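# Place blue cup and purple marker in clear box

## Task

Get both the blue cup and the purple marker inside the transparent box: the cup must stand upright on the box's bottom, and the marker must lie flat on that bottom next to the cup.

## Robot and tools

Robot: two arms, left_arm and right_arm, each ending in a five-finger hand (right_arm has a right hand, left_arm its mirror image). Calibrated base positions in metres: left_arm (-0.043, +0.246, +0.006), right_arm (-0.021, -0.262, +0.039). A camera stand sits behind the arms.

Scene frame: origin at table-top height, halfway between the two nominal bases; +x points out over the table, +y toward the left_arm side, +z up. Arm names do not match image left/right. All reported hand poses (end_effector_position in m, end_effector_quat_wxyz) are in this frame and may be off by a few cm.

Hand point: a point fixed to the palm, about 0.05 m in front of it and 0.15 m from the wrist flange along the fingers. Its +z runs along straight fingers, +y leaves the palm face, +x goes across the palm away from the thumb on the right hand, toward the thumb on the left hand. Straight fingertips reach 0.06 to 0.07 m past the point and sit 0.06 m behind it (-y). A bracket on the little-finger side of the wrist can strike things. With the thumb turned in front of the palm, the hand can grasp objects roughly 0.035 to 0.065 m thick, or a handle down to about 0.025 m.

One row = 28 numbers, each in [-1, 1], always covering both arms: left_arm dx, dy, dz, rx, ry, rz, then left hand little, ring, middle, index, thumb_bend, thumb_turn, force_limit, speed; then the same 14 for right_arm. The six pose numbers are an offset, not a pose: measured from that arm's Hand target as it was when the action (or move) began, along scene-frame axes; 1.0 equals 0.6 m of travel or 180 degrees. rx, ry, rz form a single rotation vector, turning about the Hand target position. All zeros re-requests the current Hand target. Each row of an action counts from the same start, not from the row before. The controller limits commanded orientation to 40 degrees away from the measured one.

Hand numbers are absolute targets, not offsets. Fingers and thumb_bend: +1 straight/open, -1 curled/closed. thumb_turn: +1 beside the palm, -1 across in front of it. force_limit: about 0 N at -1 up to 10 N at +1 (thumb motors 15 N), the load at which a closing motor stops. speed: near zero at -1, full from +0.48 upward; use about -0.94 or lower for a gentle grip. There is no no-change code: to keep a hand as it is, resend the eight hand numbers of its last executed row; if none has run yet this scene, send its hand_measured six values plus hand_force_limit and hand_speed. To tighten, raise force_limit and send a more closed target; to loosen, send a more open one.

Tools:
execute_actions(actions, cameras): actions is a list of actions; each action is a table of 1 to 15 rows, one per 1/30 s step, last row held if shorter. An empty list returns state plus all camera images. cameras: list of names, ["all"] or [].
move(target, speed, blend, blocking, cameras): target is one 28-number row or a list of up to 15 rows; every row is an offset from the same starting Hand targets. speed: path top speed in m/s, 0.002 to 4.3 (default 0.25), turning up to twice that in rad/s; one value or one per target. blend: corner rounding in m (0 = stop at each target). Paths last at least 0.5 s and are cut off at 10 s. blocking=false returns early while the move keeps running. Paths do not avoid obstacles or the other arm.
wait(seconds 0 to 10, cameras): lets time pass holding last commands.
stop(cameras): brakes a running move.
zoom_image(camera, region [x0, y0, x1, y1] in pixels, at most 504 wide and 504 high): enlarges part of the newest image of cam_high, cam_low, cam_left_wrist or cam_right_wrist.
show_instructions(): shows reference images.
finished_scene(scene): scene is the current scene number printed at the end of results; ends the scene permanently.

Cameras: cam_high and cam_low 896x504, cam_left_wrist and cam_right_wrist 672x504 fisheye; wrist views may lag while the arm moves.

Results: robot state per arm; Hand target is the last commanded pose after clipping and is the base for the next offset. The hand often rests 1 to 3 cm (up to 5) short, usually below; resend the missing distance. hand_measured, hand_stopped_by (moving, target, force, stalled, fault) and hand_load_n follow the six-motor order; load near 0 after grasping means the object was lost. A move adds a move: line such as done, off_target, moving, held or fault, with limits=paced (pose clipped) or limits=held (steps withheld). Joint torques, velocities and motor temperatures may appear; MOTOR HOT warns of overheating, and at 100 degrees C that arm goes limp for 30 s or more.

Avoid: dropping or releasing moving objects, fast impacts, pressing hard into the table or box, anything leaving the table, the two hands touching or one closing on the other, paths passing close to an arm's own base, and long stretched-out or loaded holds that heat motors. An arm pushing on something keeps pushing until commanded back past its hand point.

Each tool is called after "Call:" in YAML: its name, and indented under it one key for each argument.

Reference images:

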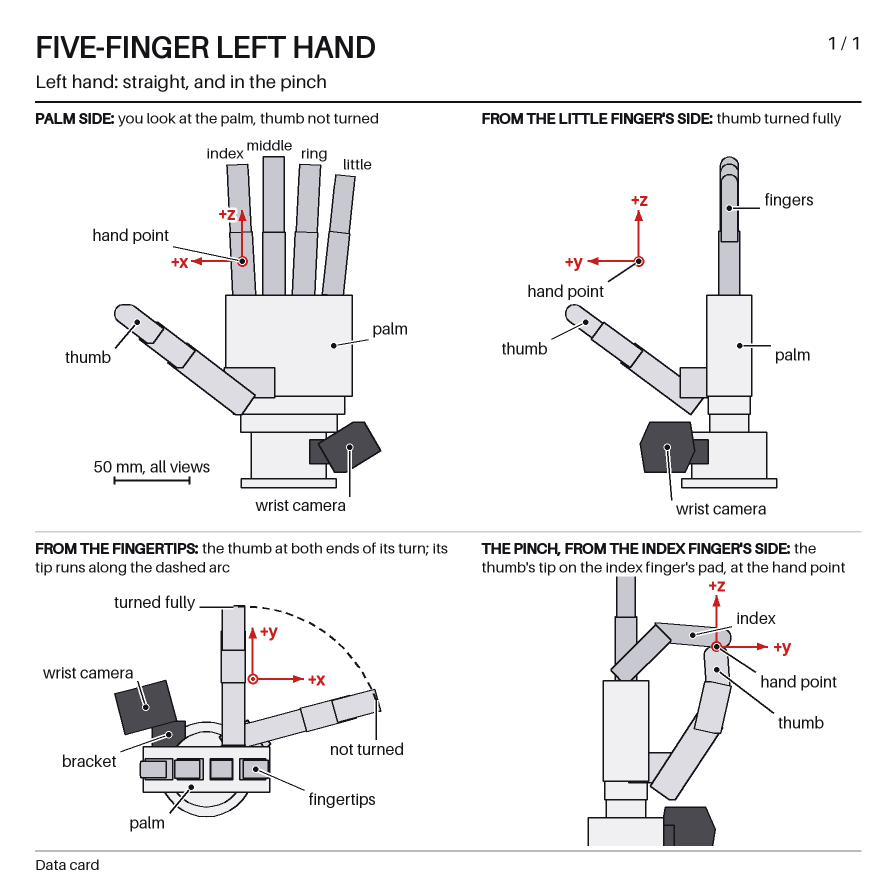

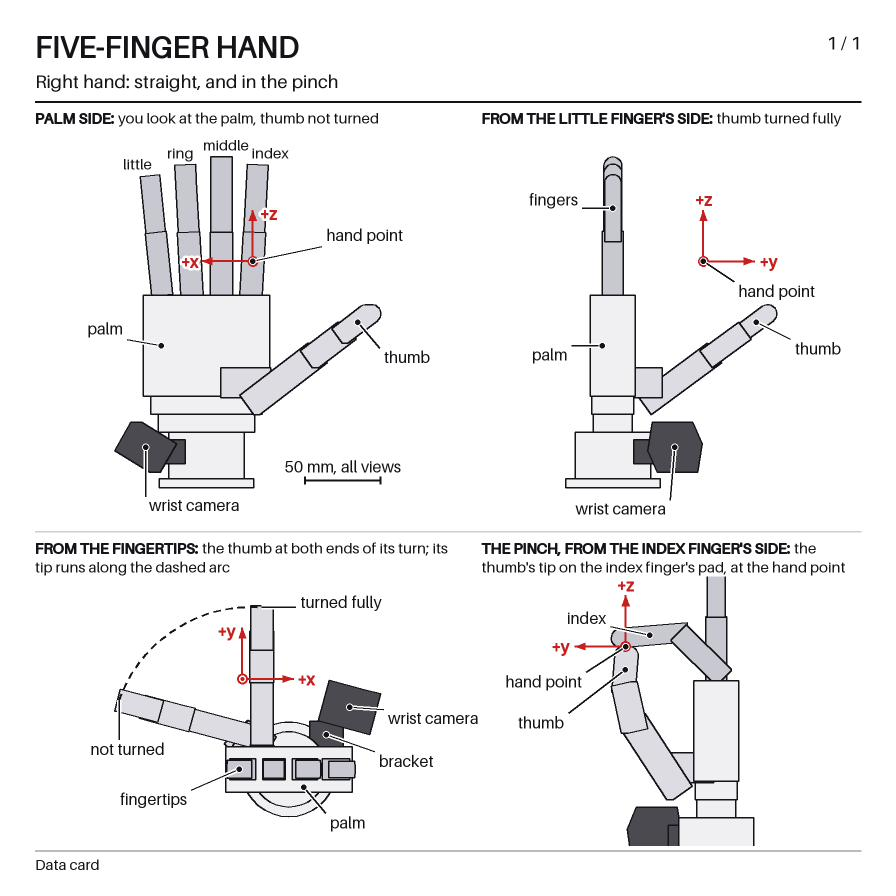

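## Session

Call:
execute_actions:
  actions: []
  cameras: ["all"]

Scene clock: 0.00 s.
left_arm: end_effector_position=(+0.0179, +0.6843, +0.1614) hand_measured=(+1.000, +1.000, +1.000, +1.000, +1.000, +1.000) hand_load_n=(+0.0, +0.0, +0.0, +0.0, +0.0, +0.0) hand_stopped_by=(target, target, target, target, target, target) hand_force_limit=0.00 hand_speed=-0.80 end_effector_quat_wxyz=(+0.073, +0.983, -0.042, -0.166) | right_arm: end_effector_position=(+0.0667, -0.4700, +0.2676) hand_measured=(+1.000, +1.000, +1.000, +1.000, +1.000, +1.000) hand_load_n=(+0.0, +0.0, +0.0, +0.0, +0.0, +0.0) hand_stopped_by=(target, target, target, target, target, target) hand_force_limit=0.00 hand_speed=-0.80 end_effector_quat_wxyz=(+0.308, +0.944, -0.080, +0.088)
Joint positions: left_arm=[1.376 1.802 1.607 -1.574 -0.307 -0.133] | right_arm=[-0.379 0.454 0.626 -1.333 0.522 -1.922]
Joint velocities: within noise
Joint torques (N m): no reading
Motor temperatures (°C): left_arm=[26 24 26 24 23 22] | right_arm=[27 25 24 23 22 22]
Heat: left arm: hottest waist 26 °C; right arm: hottest waist 27 °C.
Hand target: left_arm +0.0176, +0.6896, +0.1647; +0.068, +0.983, -0.043, -0.168 | right_arm +0.0699, -0.4722, +0.2785; +0.314, +0.941, -0.082, +0.099
camera_calibration:
cam_left_wrist: T_world_to_cam=[[0.332903, 0.909901, -0.247498, -0.587751], [0.931357, -0.276229, 0.237217, 0.134344], [0.147477, -0.309479, -0.9394, 0.476162], [0, 0, 0, 1]] pos_world=[0.000319184, 0.719267, 0.269971]
cam_right_wrist: T_world_to_cam=[[0.0362045, -0.790524, 0.611359, -0.537685], [-0.90383, 0.235097, 0.357519, 0.0725575], [-0.426357, -0.565509, -0.705988, 0.0672919], [0, 0, 0, 1]] pos_world=[0.113737, -0.404057, 0.350285]

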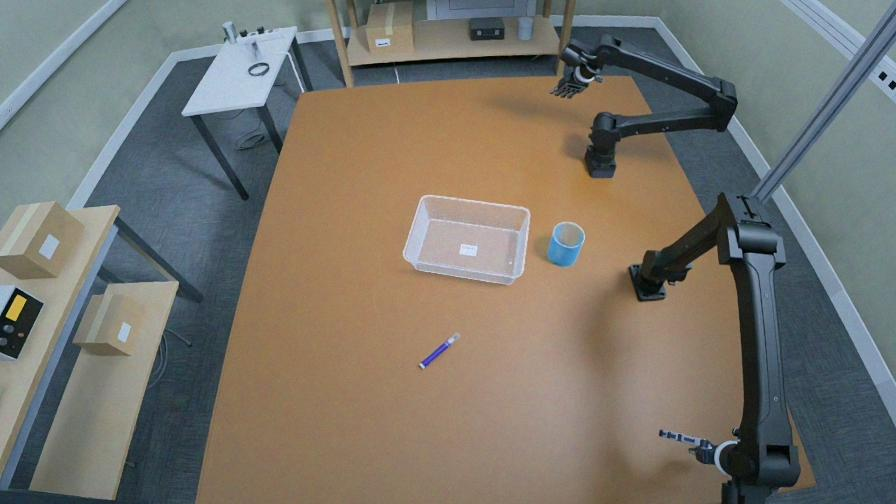

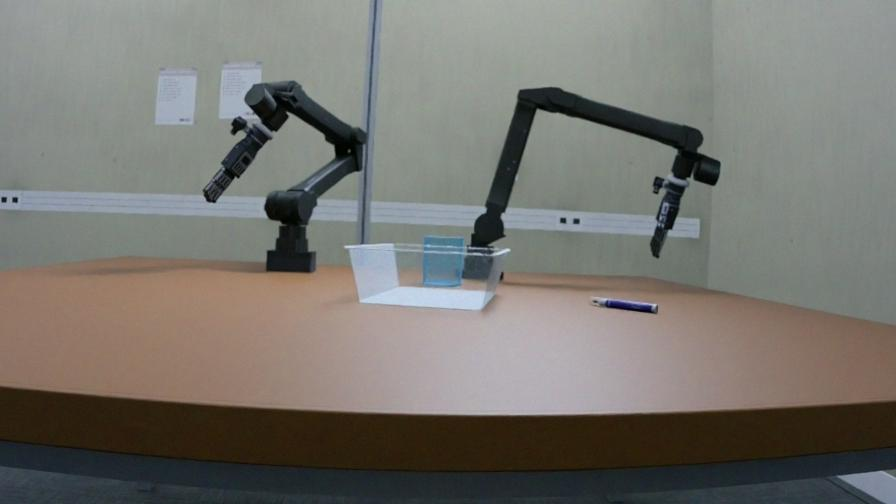

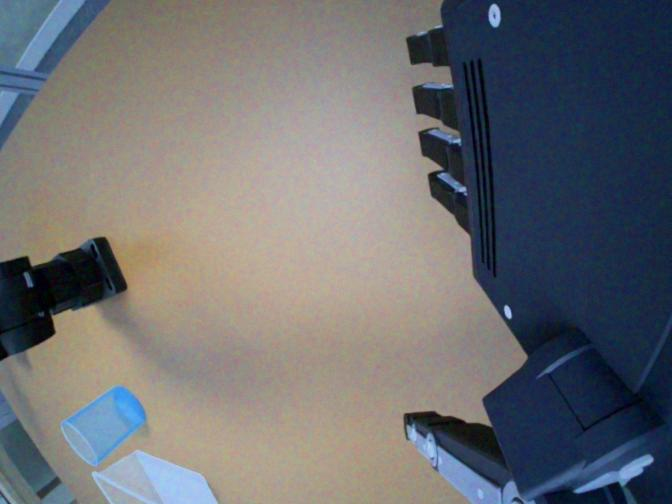

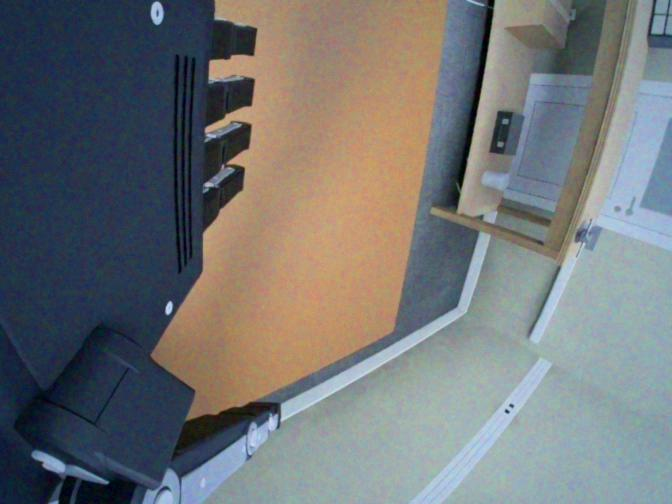

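Call:
zoom_image:
  camera: "cam_high"
  region: [390, 180, 600, 300]

Call:
zoom_image:
  camera: "cam_high"
  region: [405, 320, 475, 380]

Call:
zoom_image:
  camera: "cam_low"
  region: [340, 225, 670, 325]

Scaled by 2.400 from the camera's 896x504 image, which has a finer 1280x720 frame.

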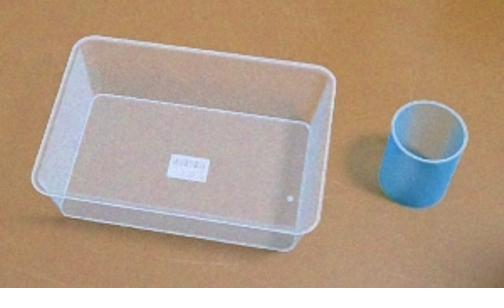

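Scaled by 7.200 from the camera's 896x504 image, which has a finer 1280x720 frame.

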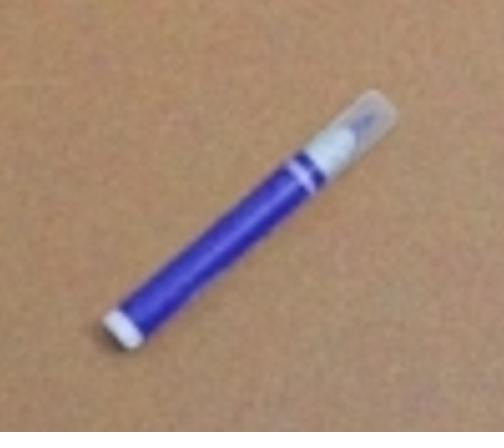

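Scaled by 1.527 from the camera's 896x504 image, which has a finer 1280x720 frame.

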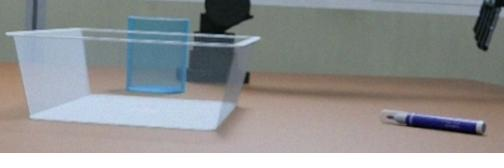

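Call:
move:
  target: [0.7207,-0.366,0.192,0.1948,-0.2668,-0.3468, 1, 1, 1, 1, 1, 1, 0, -0.8, 0.30,0.287,0.05,0.369,-0.3066,-0.3302, 1, 1, 1, 1, 1, 1, 0, -0.8]
  cameras: ["cam_high"]
  speed: 0.35

Scene clock: 10.80 s.
left_arm: end_effector_position=(+0.4425, +0.4707, +0.2817) hand_measured=(+1.000, +1.000, +1.000, +1.000, +1.000, +1.000) hand_load_n=(+0.0, +0.0, +0.0, +0.0, +0.0, +0.0) hand_stopped_by=(target, target, target, target, target, target) hand_force_limit=0.00 hand_speed=-0.80 end_effector_quat_wxyz=(-0.317, +0.790, -0.484, +0.202) | right_arm: end_effector_position=(+0.2452, -0.3034, +0.3084) hand_measured=(+1.000, +1.000, +1.000, +1.000, +1.000, +1.000) hand_load_n=(+0.0, +0.0, +0.0, +0.0, +0.0, +0.0) hand_stopped_by=(target, target, target, target, target, target) hand_force_limit=0.00 hand_speed=-0.80 end_effector_quat_wxyz=(-0.262, +0.657, -0.656, +0.264)
Joint positions: left_arm=[0.493 1.361 1.346 -0.786 0.032 0.017] | right_arm=[-0.351 0.674 0.903 -1.074 -0.258 -0.286]
Joint torques (N m): left_arm=[-0.97 -10.81 11.51 2.41 0.17 0.18] | right_arm=[0.21 -1.03 8.64 2.63 -0.04 0]
Heat: left arm: hottest elbow 27 °C; right arm: hottest waist 27 °C.
Hand target: left_arm +0.4500, +0.4701, +0.2798; -0.322, +0.779, -0.497, +0.206 | right_arm +0.2499, -0.3000, +0.3085; -0.270, +0.653, -0.654, +0.270
Off the commanded pose: left_arm 0.008 m, 2 deg | right_arm 0.006 m, 1 deg.
move: done
Images, in order (width x height): cam_high 896x504.

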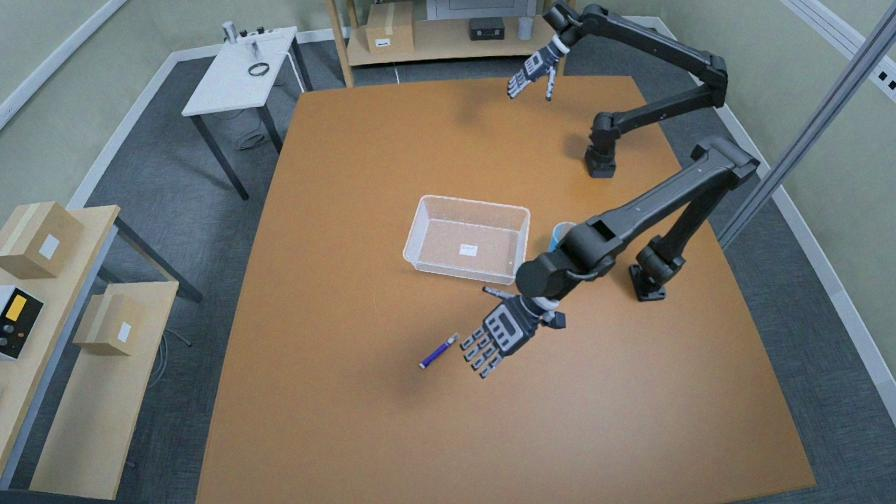

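Call:
move:
  target: [0.233,-0.09,-0.216,-0.0263,-0.1168,-0.4148, -1, -1, 0.1, 0.1, 0.4, -1, -0.3, 0, -0.175,0.585,-0.18,0.135,-0.2254,0.3261, 1, 1, 1, 1, 1, -1, 0, 0]
  cameras: ["all"]
  speed: 0.3

Scene clock: 17.20 s.
left_arm: end_effector_position=(+0.5724, +0.4165, +0.1445) hand_measured=(-1.000, -1.000, +0.100, +0.100, +0.400, -1.000) hand_load_n=(+0.0, +0.0, +0.0, +0.0, +0.0, +0.0) hand_stopped_by=(target, target, target, target, target, target) hand_force_limit=-0.30 hand_speed=0.00 end_effector_quat_wxyz=(+0.172, -0.307, +0.790, -0.503) | right_arm: end_effector_position=(+0.1480, +0.0494, +0.2011) hand_measured=(+1.000, +1.000, +1.000, +1.000, +1.000, -1.000) hand_load_n=(+0.0, +0.0, +0.0, +0.0, +0.0, +0.0) hand_stopped_by=(target, target, target, target, target, target) hand_force_limit=0.00 hand_speed=0.00 end_effector_quat_wxyz=(+0.682, -0.688, +0.180, -0.169)
Joint positions: left_arm=[0.504 1.971 1.685 -0.916 1.086 1.118] | right_arm=[0.918 0.623 0.127 0.483 -0.185 0.01]
Joint torques (N m): left_arm=[-1.26 -17.55 14.72 0.49 0.81 0.19] | right_arm=[0.03 1.26 8.39 3.21 -0.01 -0.19]
Heat: left arm: hottest elbow 28 °C; right arm: hottest waist 27 °C.
Hand target: left_arm +0.5899, +0.4161, +0.1504; +0.182, -0.284, +0.794, -0.506 | right_arm +0.1448, +0.0511, +0.2005; +0.687, -0.686, +0.171, -0.171
Off the commanded pose: left_arm 0.018 m, 3 deg | right_arm 0.004 m, 1 deg.
move: off_target (left_arm)
camera_calibration:
cam_left_wrist: T_world_to_cam=[[0.0765982, -0.489137, 0.868837, 0.0352092], [-0.99191, -0.125857, 0.0165934, 0.618078], [0.101233, -0.863079, -0.49482, 0.488414], [0, 0, 0, 1]] pos_world=[0.560937, 0.516551, 0.20083]
cam_right_wrist: T_world_to_cam=[[0.192604, -0.131459, -0.972431, 0.173473], [-0.980228, -0.0715844, -0.184471, 0.183136], [-0.0453605, 0.988734, -0.142647, 0.102314], [0, 0, 0, 1]] pos_world=[0.150745, -0.0652472, 0.217069]

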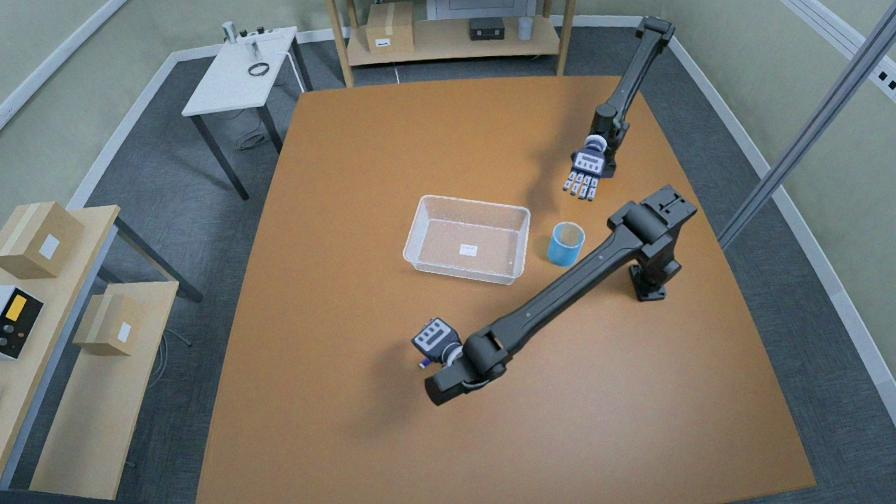

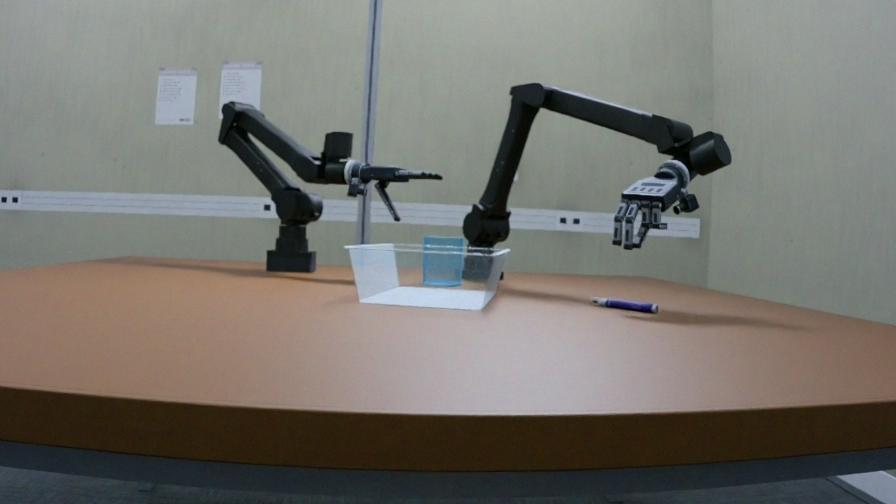

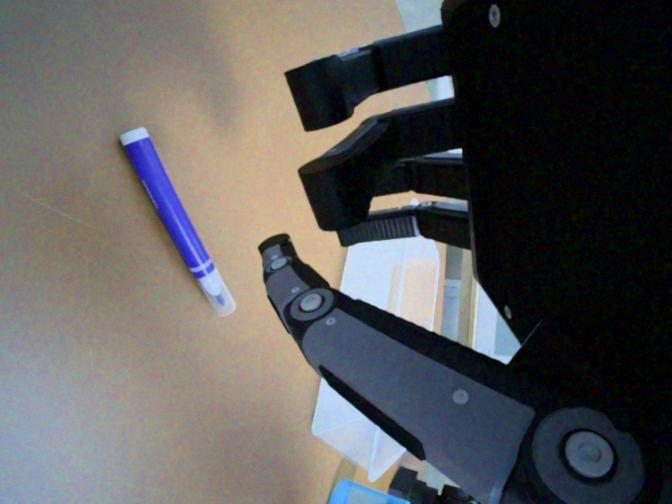

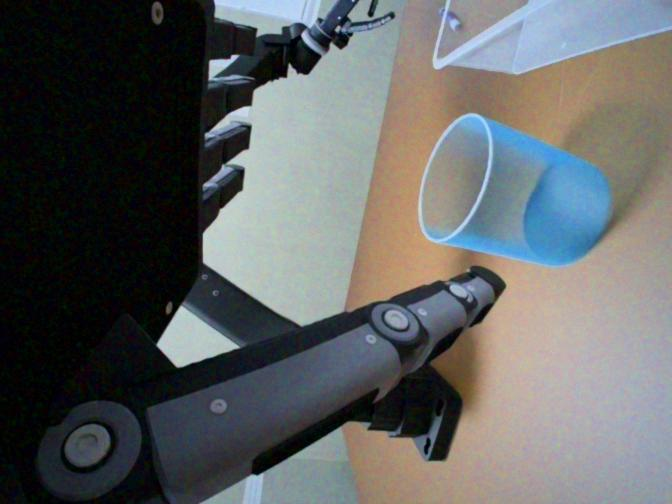

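Call:
move:
  target:
    - [0,0,-0.0833,0,0,0,-1,-1,0.1,0.1,0.4,-1,-0.3,0,0,0,-0.16,0,0,0,1,1,1,1,1,-1,0,0]
  speed: 0.12
  cameras: ["all"]

Scene clock: 25.03 s.
left_arm: end_effector_position=(+0.5827, +0.4223, +0.1253) hand_measured=(-1.000, -1.000, +0.100, +0.100, +0.400, -1.000) hand_load_n=(+0.0, +0.0, +0.0, +0.0, +0.0, +0.0) hand_stopped_by=(target, target, target, target, target, target) hand_force_limit=-0.30 hand_speed=0.00 end_effector_quat_wxyz=(+0.182, -0.299, +0.791, -0.501) | right_arm: end_effector_position=(+0.1470, +0.0465, +0.1503) hand_measured=(+1.000, +1.000, +1.000, +1.000, +1.000, -1.000) hand_load_n=(-0.5, +0.0, +0.0, +0.0, +0.0, +0.0) hand_stopped_by=(target, target, target, target, target, target) hand_force_limit=0.00 hand_speed=0.00 end_effector_quat_wxyz=(+0.671, -0.697, +0.187, -0.169)
Joint positions: left_arm=[0.504 2.005 1.685 -0.86 1.086 1.122] | right_arm=[0.923 0.877 0.042 0.791 -0.171 0.009]
Joint torques (N m): left_arm=[-1.32 -18.02 10.15 1.55 0.8 0.19] | right_arm=[-1.14 -1.08 7.6 1.35 -0.09 -0.1]
Heat: left arm: hottest elbow 28 °C; right arm: hottest waist 27 °C.
Hand target: left_arm +0.5897, +0.4160, +0.1110; +0.182, -0.284, +0.794, -0.506 (not the last commanded pose) | right_arm +0.1466, +0.0468, +0.1506; +0.670, -0.699, +0.185, -0.168 (not the last commanded pose)
Off the commanded pose: left_arm 0.027 m, 2 deg | right_arm 0.046 m, 3 deg.
move: held (right_arm; a check stopped the path), off_target (left_arm; braked when a check withheld steps of right_arm); limits=held
pose unreachable (right arm): on one or more control steps of this call, first in action 0 (counted from 0), this arm could not follow its commanded pose, so it was not sent that pose on those steps. It may still have moved: this result reports where it is.
cause: moving toward the commanded pose would bring two parts of the arm too close to each other (joints 2 (shoulder) and 3 (elbow) lie between them).
camera_calibration:
cam_left_wrist: T_world_to_cam=[[0.0569127, -0.500513, 0.863856, 0.0708308], [-0.992181, -0.124617, -0.00683531, 0.631939], [0.111072, -0.856713, -0.503692, 0.475602], [0, 0, 0, 1]] pos_world=[0.570141, 0.521656, 0.182689]
cam_right_wrist: T_world_to_cam=[[0.174296, -0.157046, -0.972089, 0.127673], [-0.983922, -0.0668418, -0.165619, 0.170147], [-0.0389664, 0.985327, -0.166171, 0.100717], [0, 0, 0, 1]] pos_world=[0.149083, -0.0678153, 0.169026]

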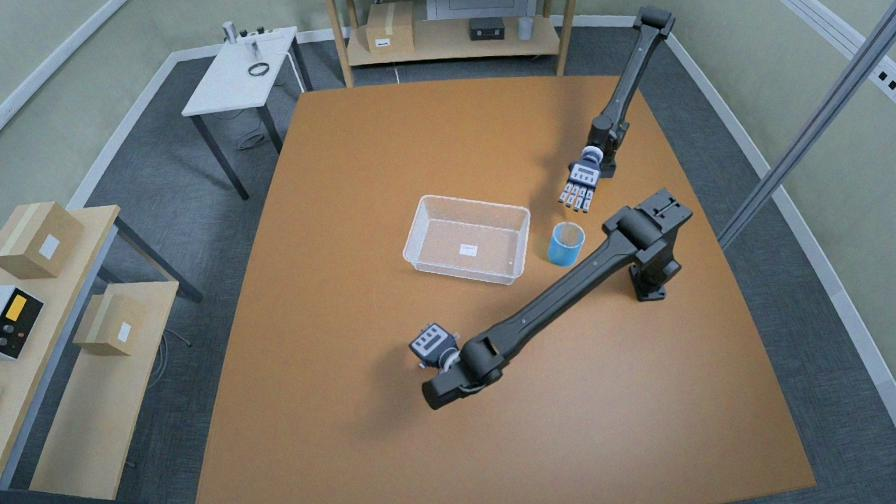

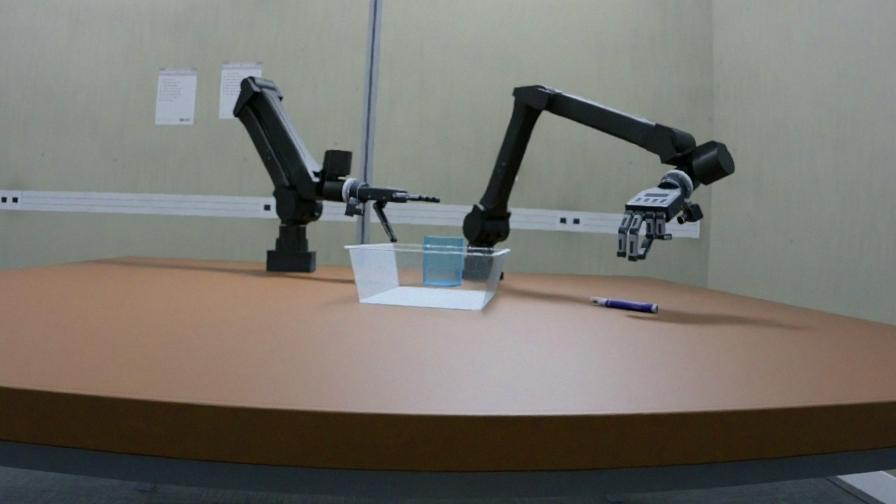

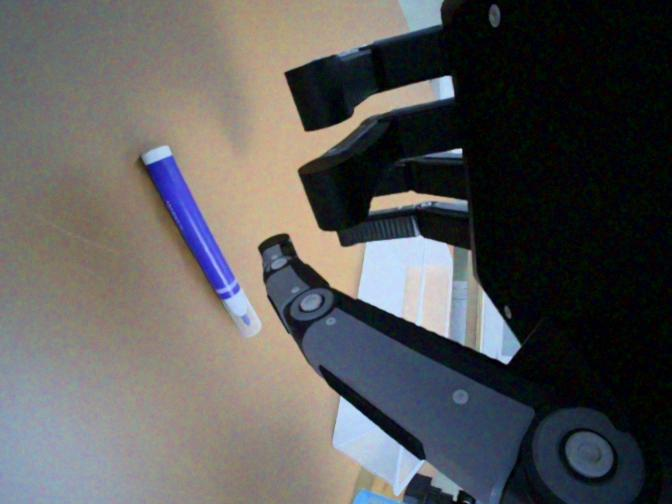

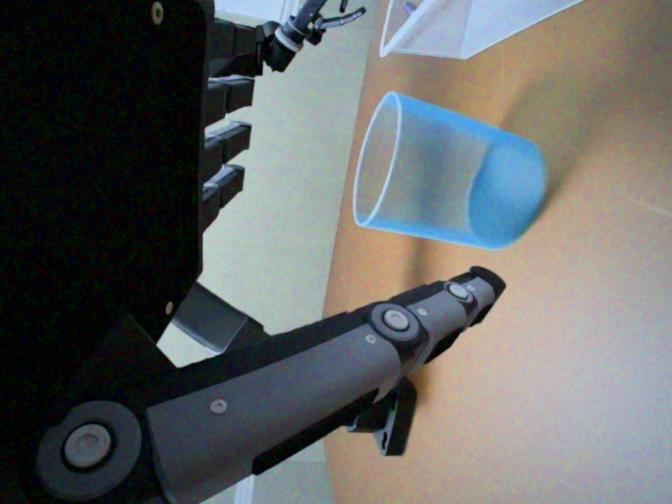

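Call:
move:
  target:
    - [-0.0112,-0.0177,-0.0433,0,0,0,-1,-1,0.1,0.1,0.4,-1,-0.3,0,0.0335,0.042,-0.0777,0.0108,-0.0106,0.0051,1,1,1,1,1,-1,0,0]
  speed: 0.12
  cameras: ["all"]

Scene clock: 34.13 s.
left_arm: end_effector_position=(+0.5805, +0.4134, +0.1011) hand_measured=(-1.000, -1.000, +0.100, +0.100, +0.400, -1.000) hand_load_n=(+0.0, +0.0, +0.0, +0.0, +0.0, +0.0) hand_stopped_by=(target, target, target, target, target, target) hand_force_limit=-0.30 hand_speed=0.00 end_effector_quat_wxyz=(+0.189, -0.289, +0.794, -0.501) | right_arm: end_effector_position=(+0.1582, +0.0669, +0.0957) hand_measured=(+1.000, +1.000, +1.000, +1.000, +1.000, -1.000) hand_load_n=(-0.5, +0.0, +0.0, +0.0, +0.0, +0.0) hand_stopped_by=(target, target, target, target, target, target) hand_force_limit=0.00 hand_speed=0.00 end_effector_quat_wxyz=(+0.675, -0.698, +0.175, -0.164)
Joint positions: left_arm=[0.494 2.005 1.615 -0.768 1.086 1.122] | right_arm=[0.923 1.592 0.059 1.497 -0.196 0.001]
Joint torques (N m): left_arm=[-1.26 -17.9 9.07 1.59 0.68 0.02] | right_arm=[-2.43 -4.25 3.52 3.28 -0.21 -0.07]
Heat: left arm: hottest elbow 29 °C; right arm: hottest waist 27 °C.
Hand target: left_arm +0.5829, +0.4054, +0.0850; +0.182, -0.284, +0.794, -0.506 | right_arm +0.1667, +0.0720, +0.1040; +0.686, -0.686, +0.171, -0.171
Off the commanded pose: left_arm 0.018 m, 1 deg | right_arm 0.013 m, 2 deg.
move: off_target (left_arm, right_arm)
camera_calibration:
cam_left_wrist: T_world_to_cam=[[0.0344595, -0.510368, 0.859266, 0.105038], [-0.993118, -0.113782, -0.027754, 0.62663], [0.111933, -0.852396, -0.510776, 0.45444], [0, 0, 0, 1]] pos_world=[0.567831, 0.51227, 0.159253]
cam_right_wrist: T_world_to_cam=[[0.188033, -0.150334, -0.970589, 0.0730154], [-0.980217, -0.0908944, -0.175819, 0.175471], [-0.0617895, 0.984448, -0.164451, 0.0755025], [0, 0, 0, 1]] pos_world=[0.162935, -0.0474024, 0.114136]

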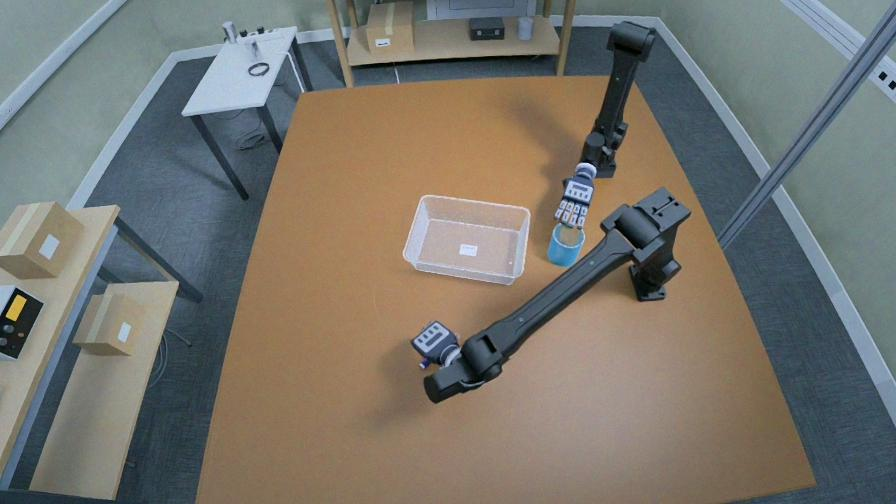

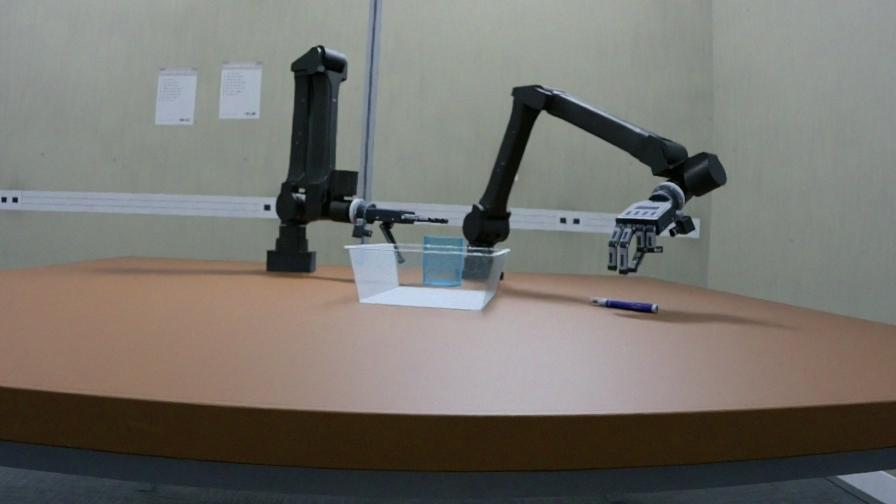

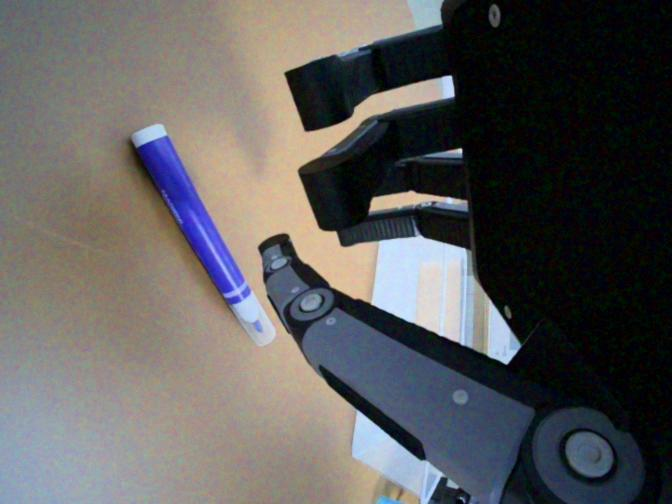

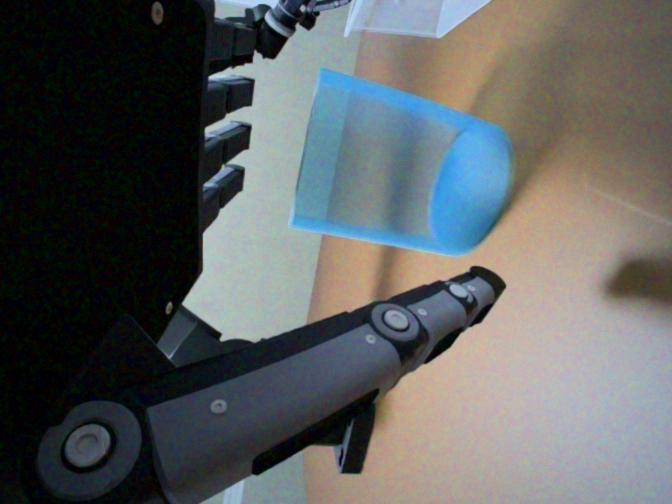

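Call:
move:
  target:
    - [0,0,-0.04,0,0,0,-1,-1,0.1,0.1,0.4,-1,-0.3,0,0.0322,0.0467,0.01,0,0,0,1,1,1,1,1,-1,0,0]
  speed: 0.1
  cameras: ["all"]

Call:
zoom_image:
  camera: "cam_low"
  region: [560, 180, 740, 340]

Call:
zoom_image:
  camera: "cam_high"
  region: [380, 290, 500, 420]

Scene clock: 37.80 s.
left_arm: end_effector_position=(+0.5805, +0.4134, +0.0768) hand_measured=(-1.000, -1.000, +0.100, +0.100, +0.400, -1.000) hand_load_n=(+0.0, +0.0, +0.0, +0.0, +0.5, +0.0) hand_stopped_by=(target, target, target, target, target, target) hand_force_limit=-0.30 hand_speed=0.00 end_effector_quat_wxyz=(+0.188, -0.289, +0.794, -0.501) | right_arm: end_effector_position=(+0.1808, +0.0934, +0.1053) hand_measured=(+1.000, +1.000, +1.000, +1.000, +1.000, -1.000) hand_load_n=(+0.0, +0.0, +0.0, +0.0, +0.0, +0.0) hand_stopped_by=(target, target, target, target, target, target) hand_force_limit=0.00 hand_speed=0.00 end_effector_quat_wxyz=(+0.683, -0.690, +0.173, -0.169)
Joint positions: left_arm=[0.494 2.031 1.589 -0.715 1.086 1.122] | right_arm=[0.923 1.588 0.145 1.431 -0.191 0.001]
Joint torques (N m): left_arm=[-1.2 -17.96 9.1 1.59 0.67 0.02] | right_arm=[-1.26 -6.42 4.49 1.47 0.11 -0.08]
Heat: left arm: hottest elbow 29 °C; right arm: hottest waist 27 °C.
Hand target: left_arm +0.5829, +0.4054, +0.0611; +0.182, -0.284, +0.794, -0.506 | right_arm +0.1860, +0.1000, +0.1100; +0.686, -0.686, +0.171, -0.171
Off the commanded pose: left_arm 0.018 m, 1 deg | right_arm 0.010 m, 1 deg.
move: off_target (left_arm)
camera_calibration:
cam_left_wrist: T_world_to_cam=[[0.0348337, -0.510214, 0.859342, 0.125613], [-0.993128, -0.113802, -0.0273106, 0.626011], [0.111729, -0.852485, -0.510672, 0.442165], [0, 0, 0, 1]] pos_world=[0.567931, 0.51227, 0.134954]
cam_right_wrist: T_world_to_cam=[[0.202623, -0.132583, -0.97024, 0.077826], [-0.977722, -0.0828362, -0.192866, 0.202211], [-0.0548003, 0.987704, -0.146414, 0.0489052], [0, 0, 0, 1]] pos_world=[0.184617, -0.0212351, 0.12167]

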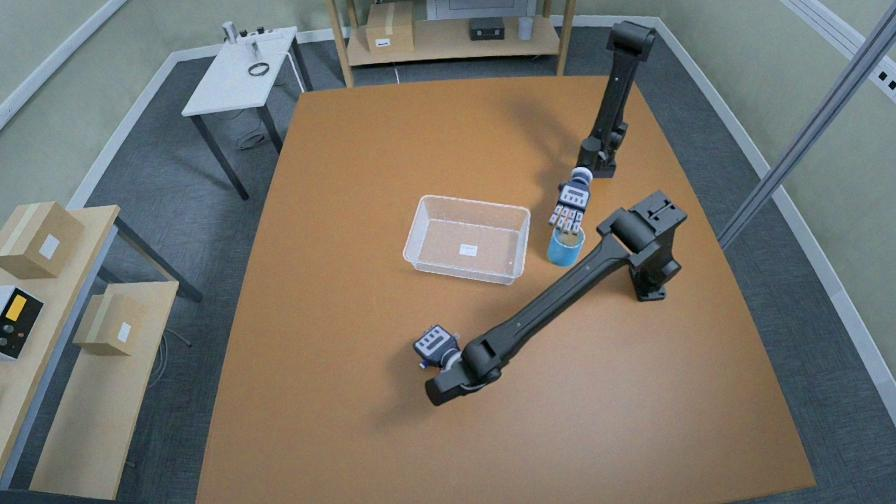

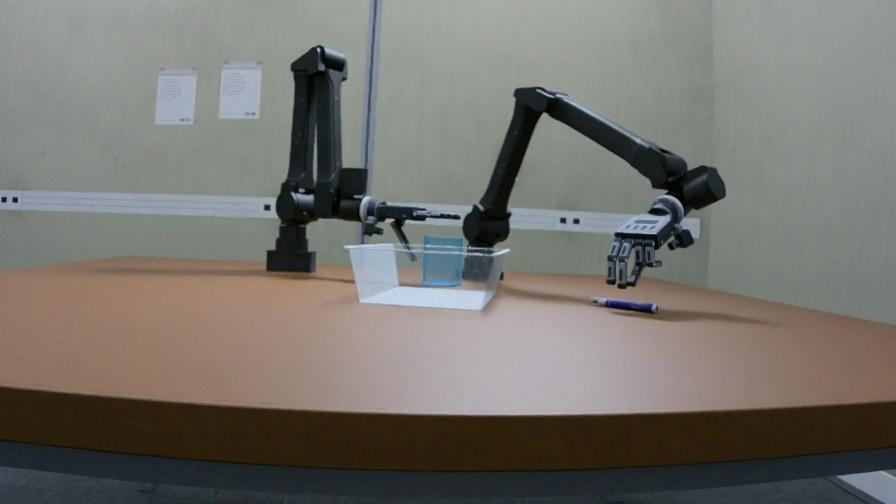

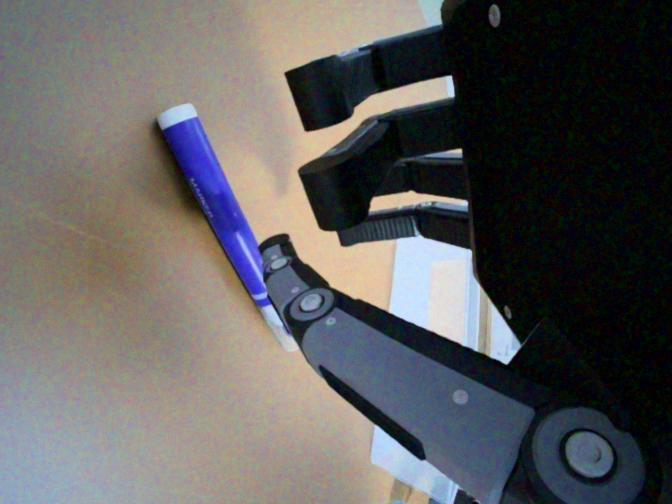

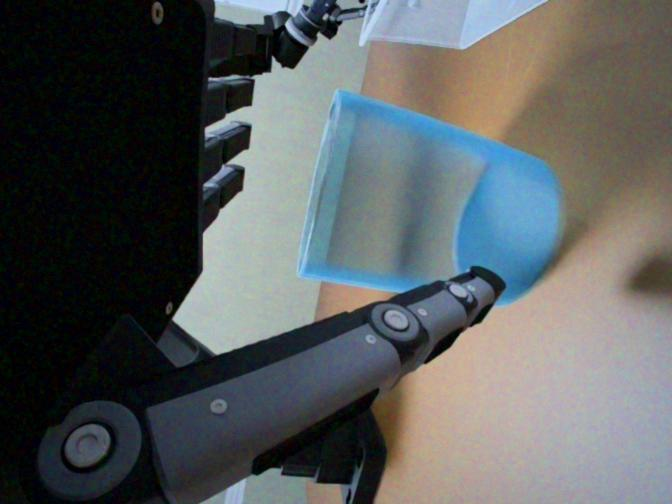

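Scaled by 2.800 from the camera's 896x504 image, which has a finer 1280x720 frame.

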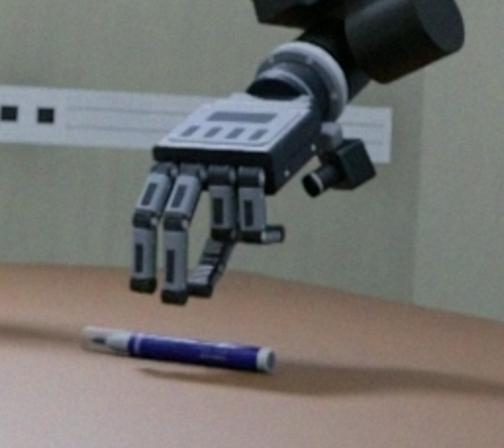

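Scaled by 3.877 from the camera's 896x504 image, which has a finer 1280x720 frame.

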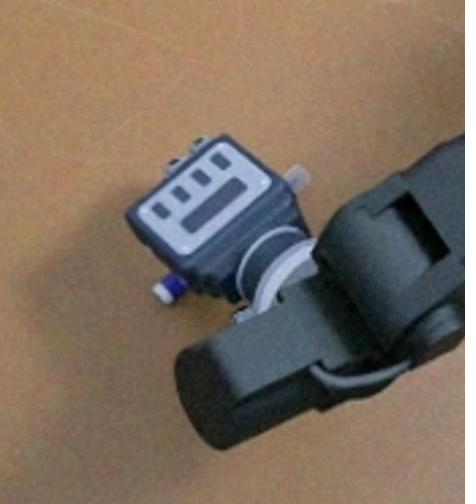

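Call:
move:
  target:
    - [-0.008,0.031,-0.047,0,0,0,-1,-1,0.1,0.1,0.4,-1,-0.3,0,0.0063,0.0118,0,0,0,0,1,1,0.15,0.15,1,-1,-0.4,-0.4]
  speed: 0.1
  cameras: ["all"]

Call:
zoom_image:
  camera: "cam_low"
  region: [560, 180, 740, 340]

Call:
zoom_image:
  camera: "cam_high"
  region: [380, 290, 500, 420]

Scene clock: 50.93 s.
left_arm: end_effector_position=(+0.5775, +0.4158, +0.0438) hand_measured=(-1.000, -1.000, +0.100, +0.100, +0.400, -1.000) hand_load_n=(+0.0, +0.0, +0.0, +0.0, +0.0, +0.0) hand_stopped_by=(target, target, target, target, target, target) hand_force_limit=-0.30 hand_speed=0.00 end_effector_quat_wxyz=(+0.177, -0.289, +0.795, -0.503) | right_arm: end_effector_position=(+0.1862, +0.0993, +0.1082) hand_measured=(+1.000, +1.000, +0.150, +0.150, +1.000, -1.000) hand_load_n=(+0.0, +0.0, +0.0, +0.0, +0.0, +0.0) hand_stopped_by=(target, target, target, target, target, target) hand_force_limit=-0.40 hand_speed=-0.40 end_effector_quat_wxyz=(+0.685, -0.687, +0.173, -0.171)
Joint positions: left_arm=[0.499 2.086 1.589 -0.715 1.092 1.16] | right_arm=[0.923 1.588 0.165 1.419 -0.188 0.001]
Joint torques (N m): left_arm=[0.32 -18.43 9.8 1.1 0.82 0.19] | right_arm=[-0.44 -6.07 4.83 1.33 0.15 -0.08]
Heat: left arm: hottest elbow 29 °C; right arm: hottest waist 27 °C.
Hand target: left_arm +0.5782, +0.4240, +0.0330; +0.182, -0.284, +0.794, -0.506 | right_arm +0.1898, +0.1071, +0.1100; +0.686, -0.686, +0.171, -0.171
Off the commanded pose: left_arm 0.014 m, 1 deg | right_arm 0.009 m, 0 deg.
move: off_target (left_arm)
camera_calibration:
cam_left_wrist: T_world_to_cam=[[0.0436484, -0.503092, 0.86313, 0.147054], [-0.994886, -0.100654, -0.00835656, 0.617015], [0.0910812, -0.858351, -0.504913, 0.44177], [0, 0, 0, 1]] pos_world=[0.567205, 0.51528, 0.101285]
cam_right_wrist: T_world_to_cam=[[0.206547, -0.127783, -0.970057, 0.079012], [-0.977103, -0.0786961, -0.19768, 0.208643], [-0.0510796, 0.988675, -0.141111, 0.0424422], [0, 0, 0, 1]] pos_world=[0.189714, -0.0154458, 0.12388]

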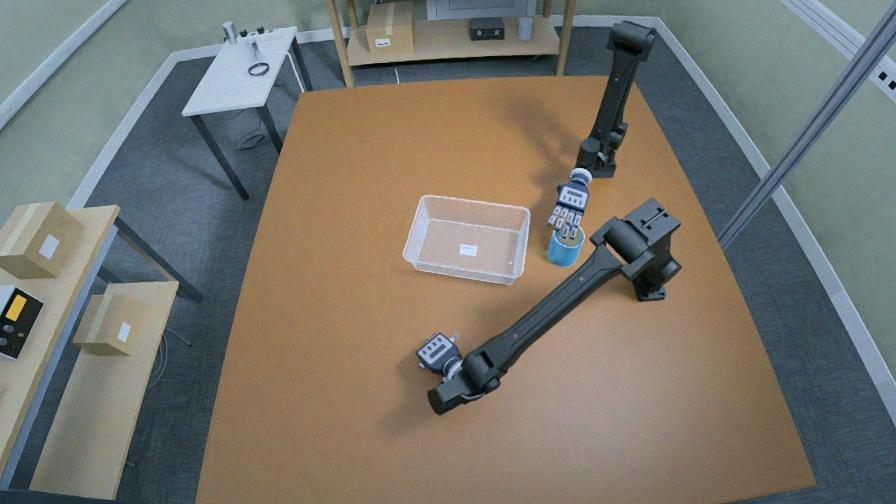

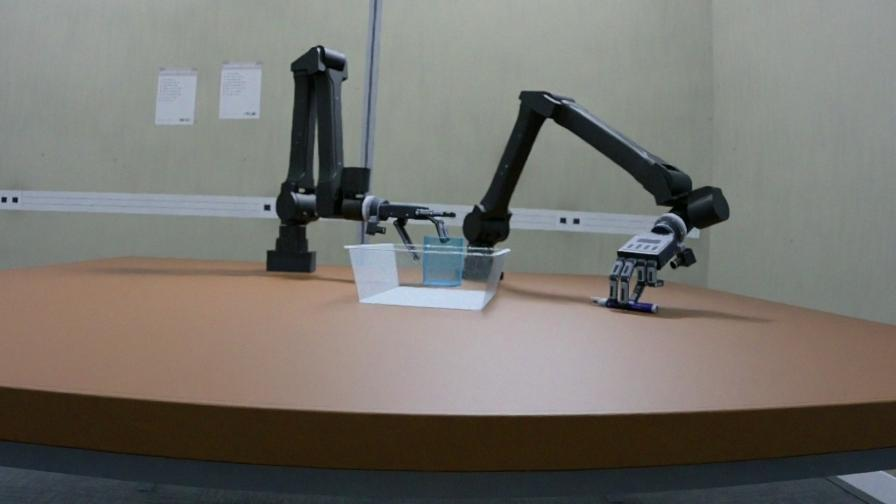

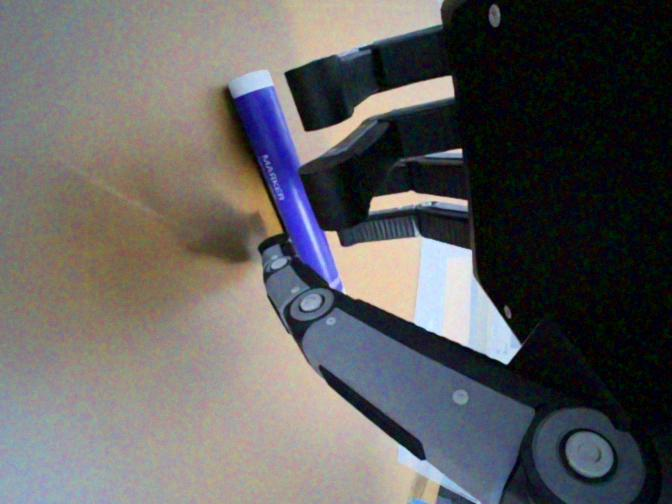

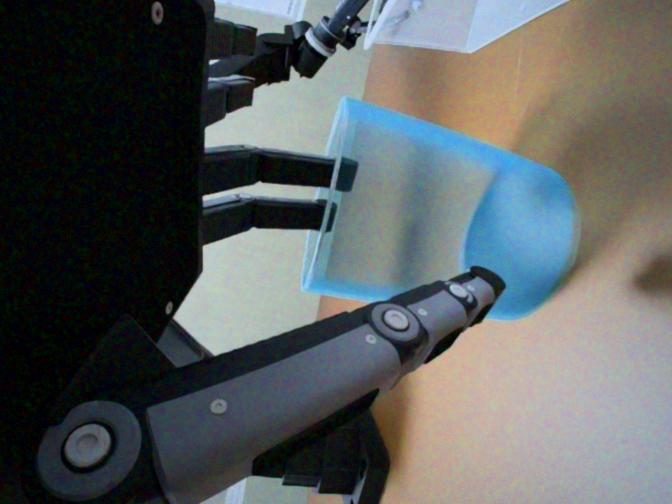

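Scaled by 2.800 from the camera's 896x504 image, which has a finer 1280x720 frame.

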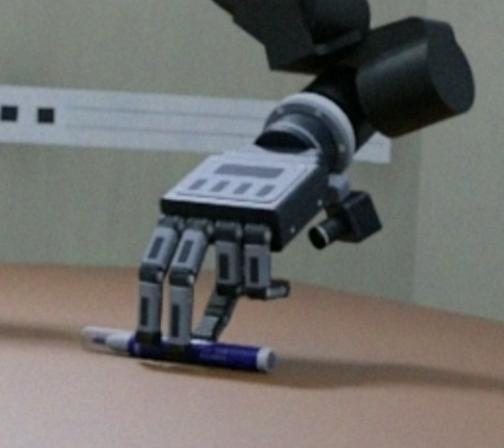

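Scaled by 3.877 from the camera's 896x504 image, which has a finer 1280x720 frame.

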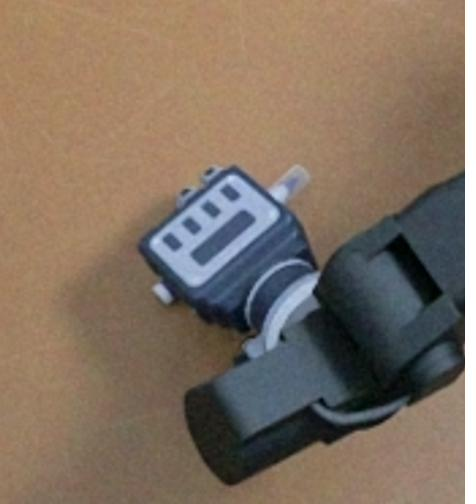

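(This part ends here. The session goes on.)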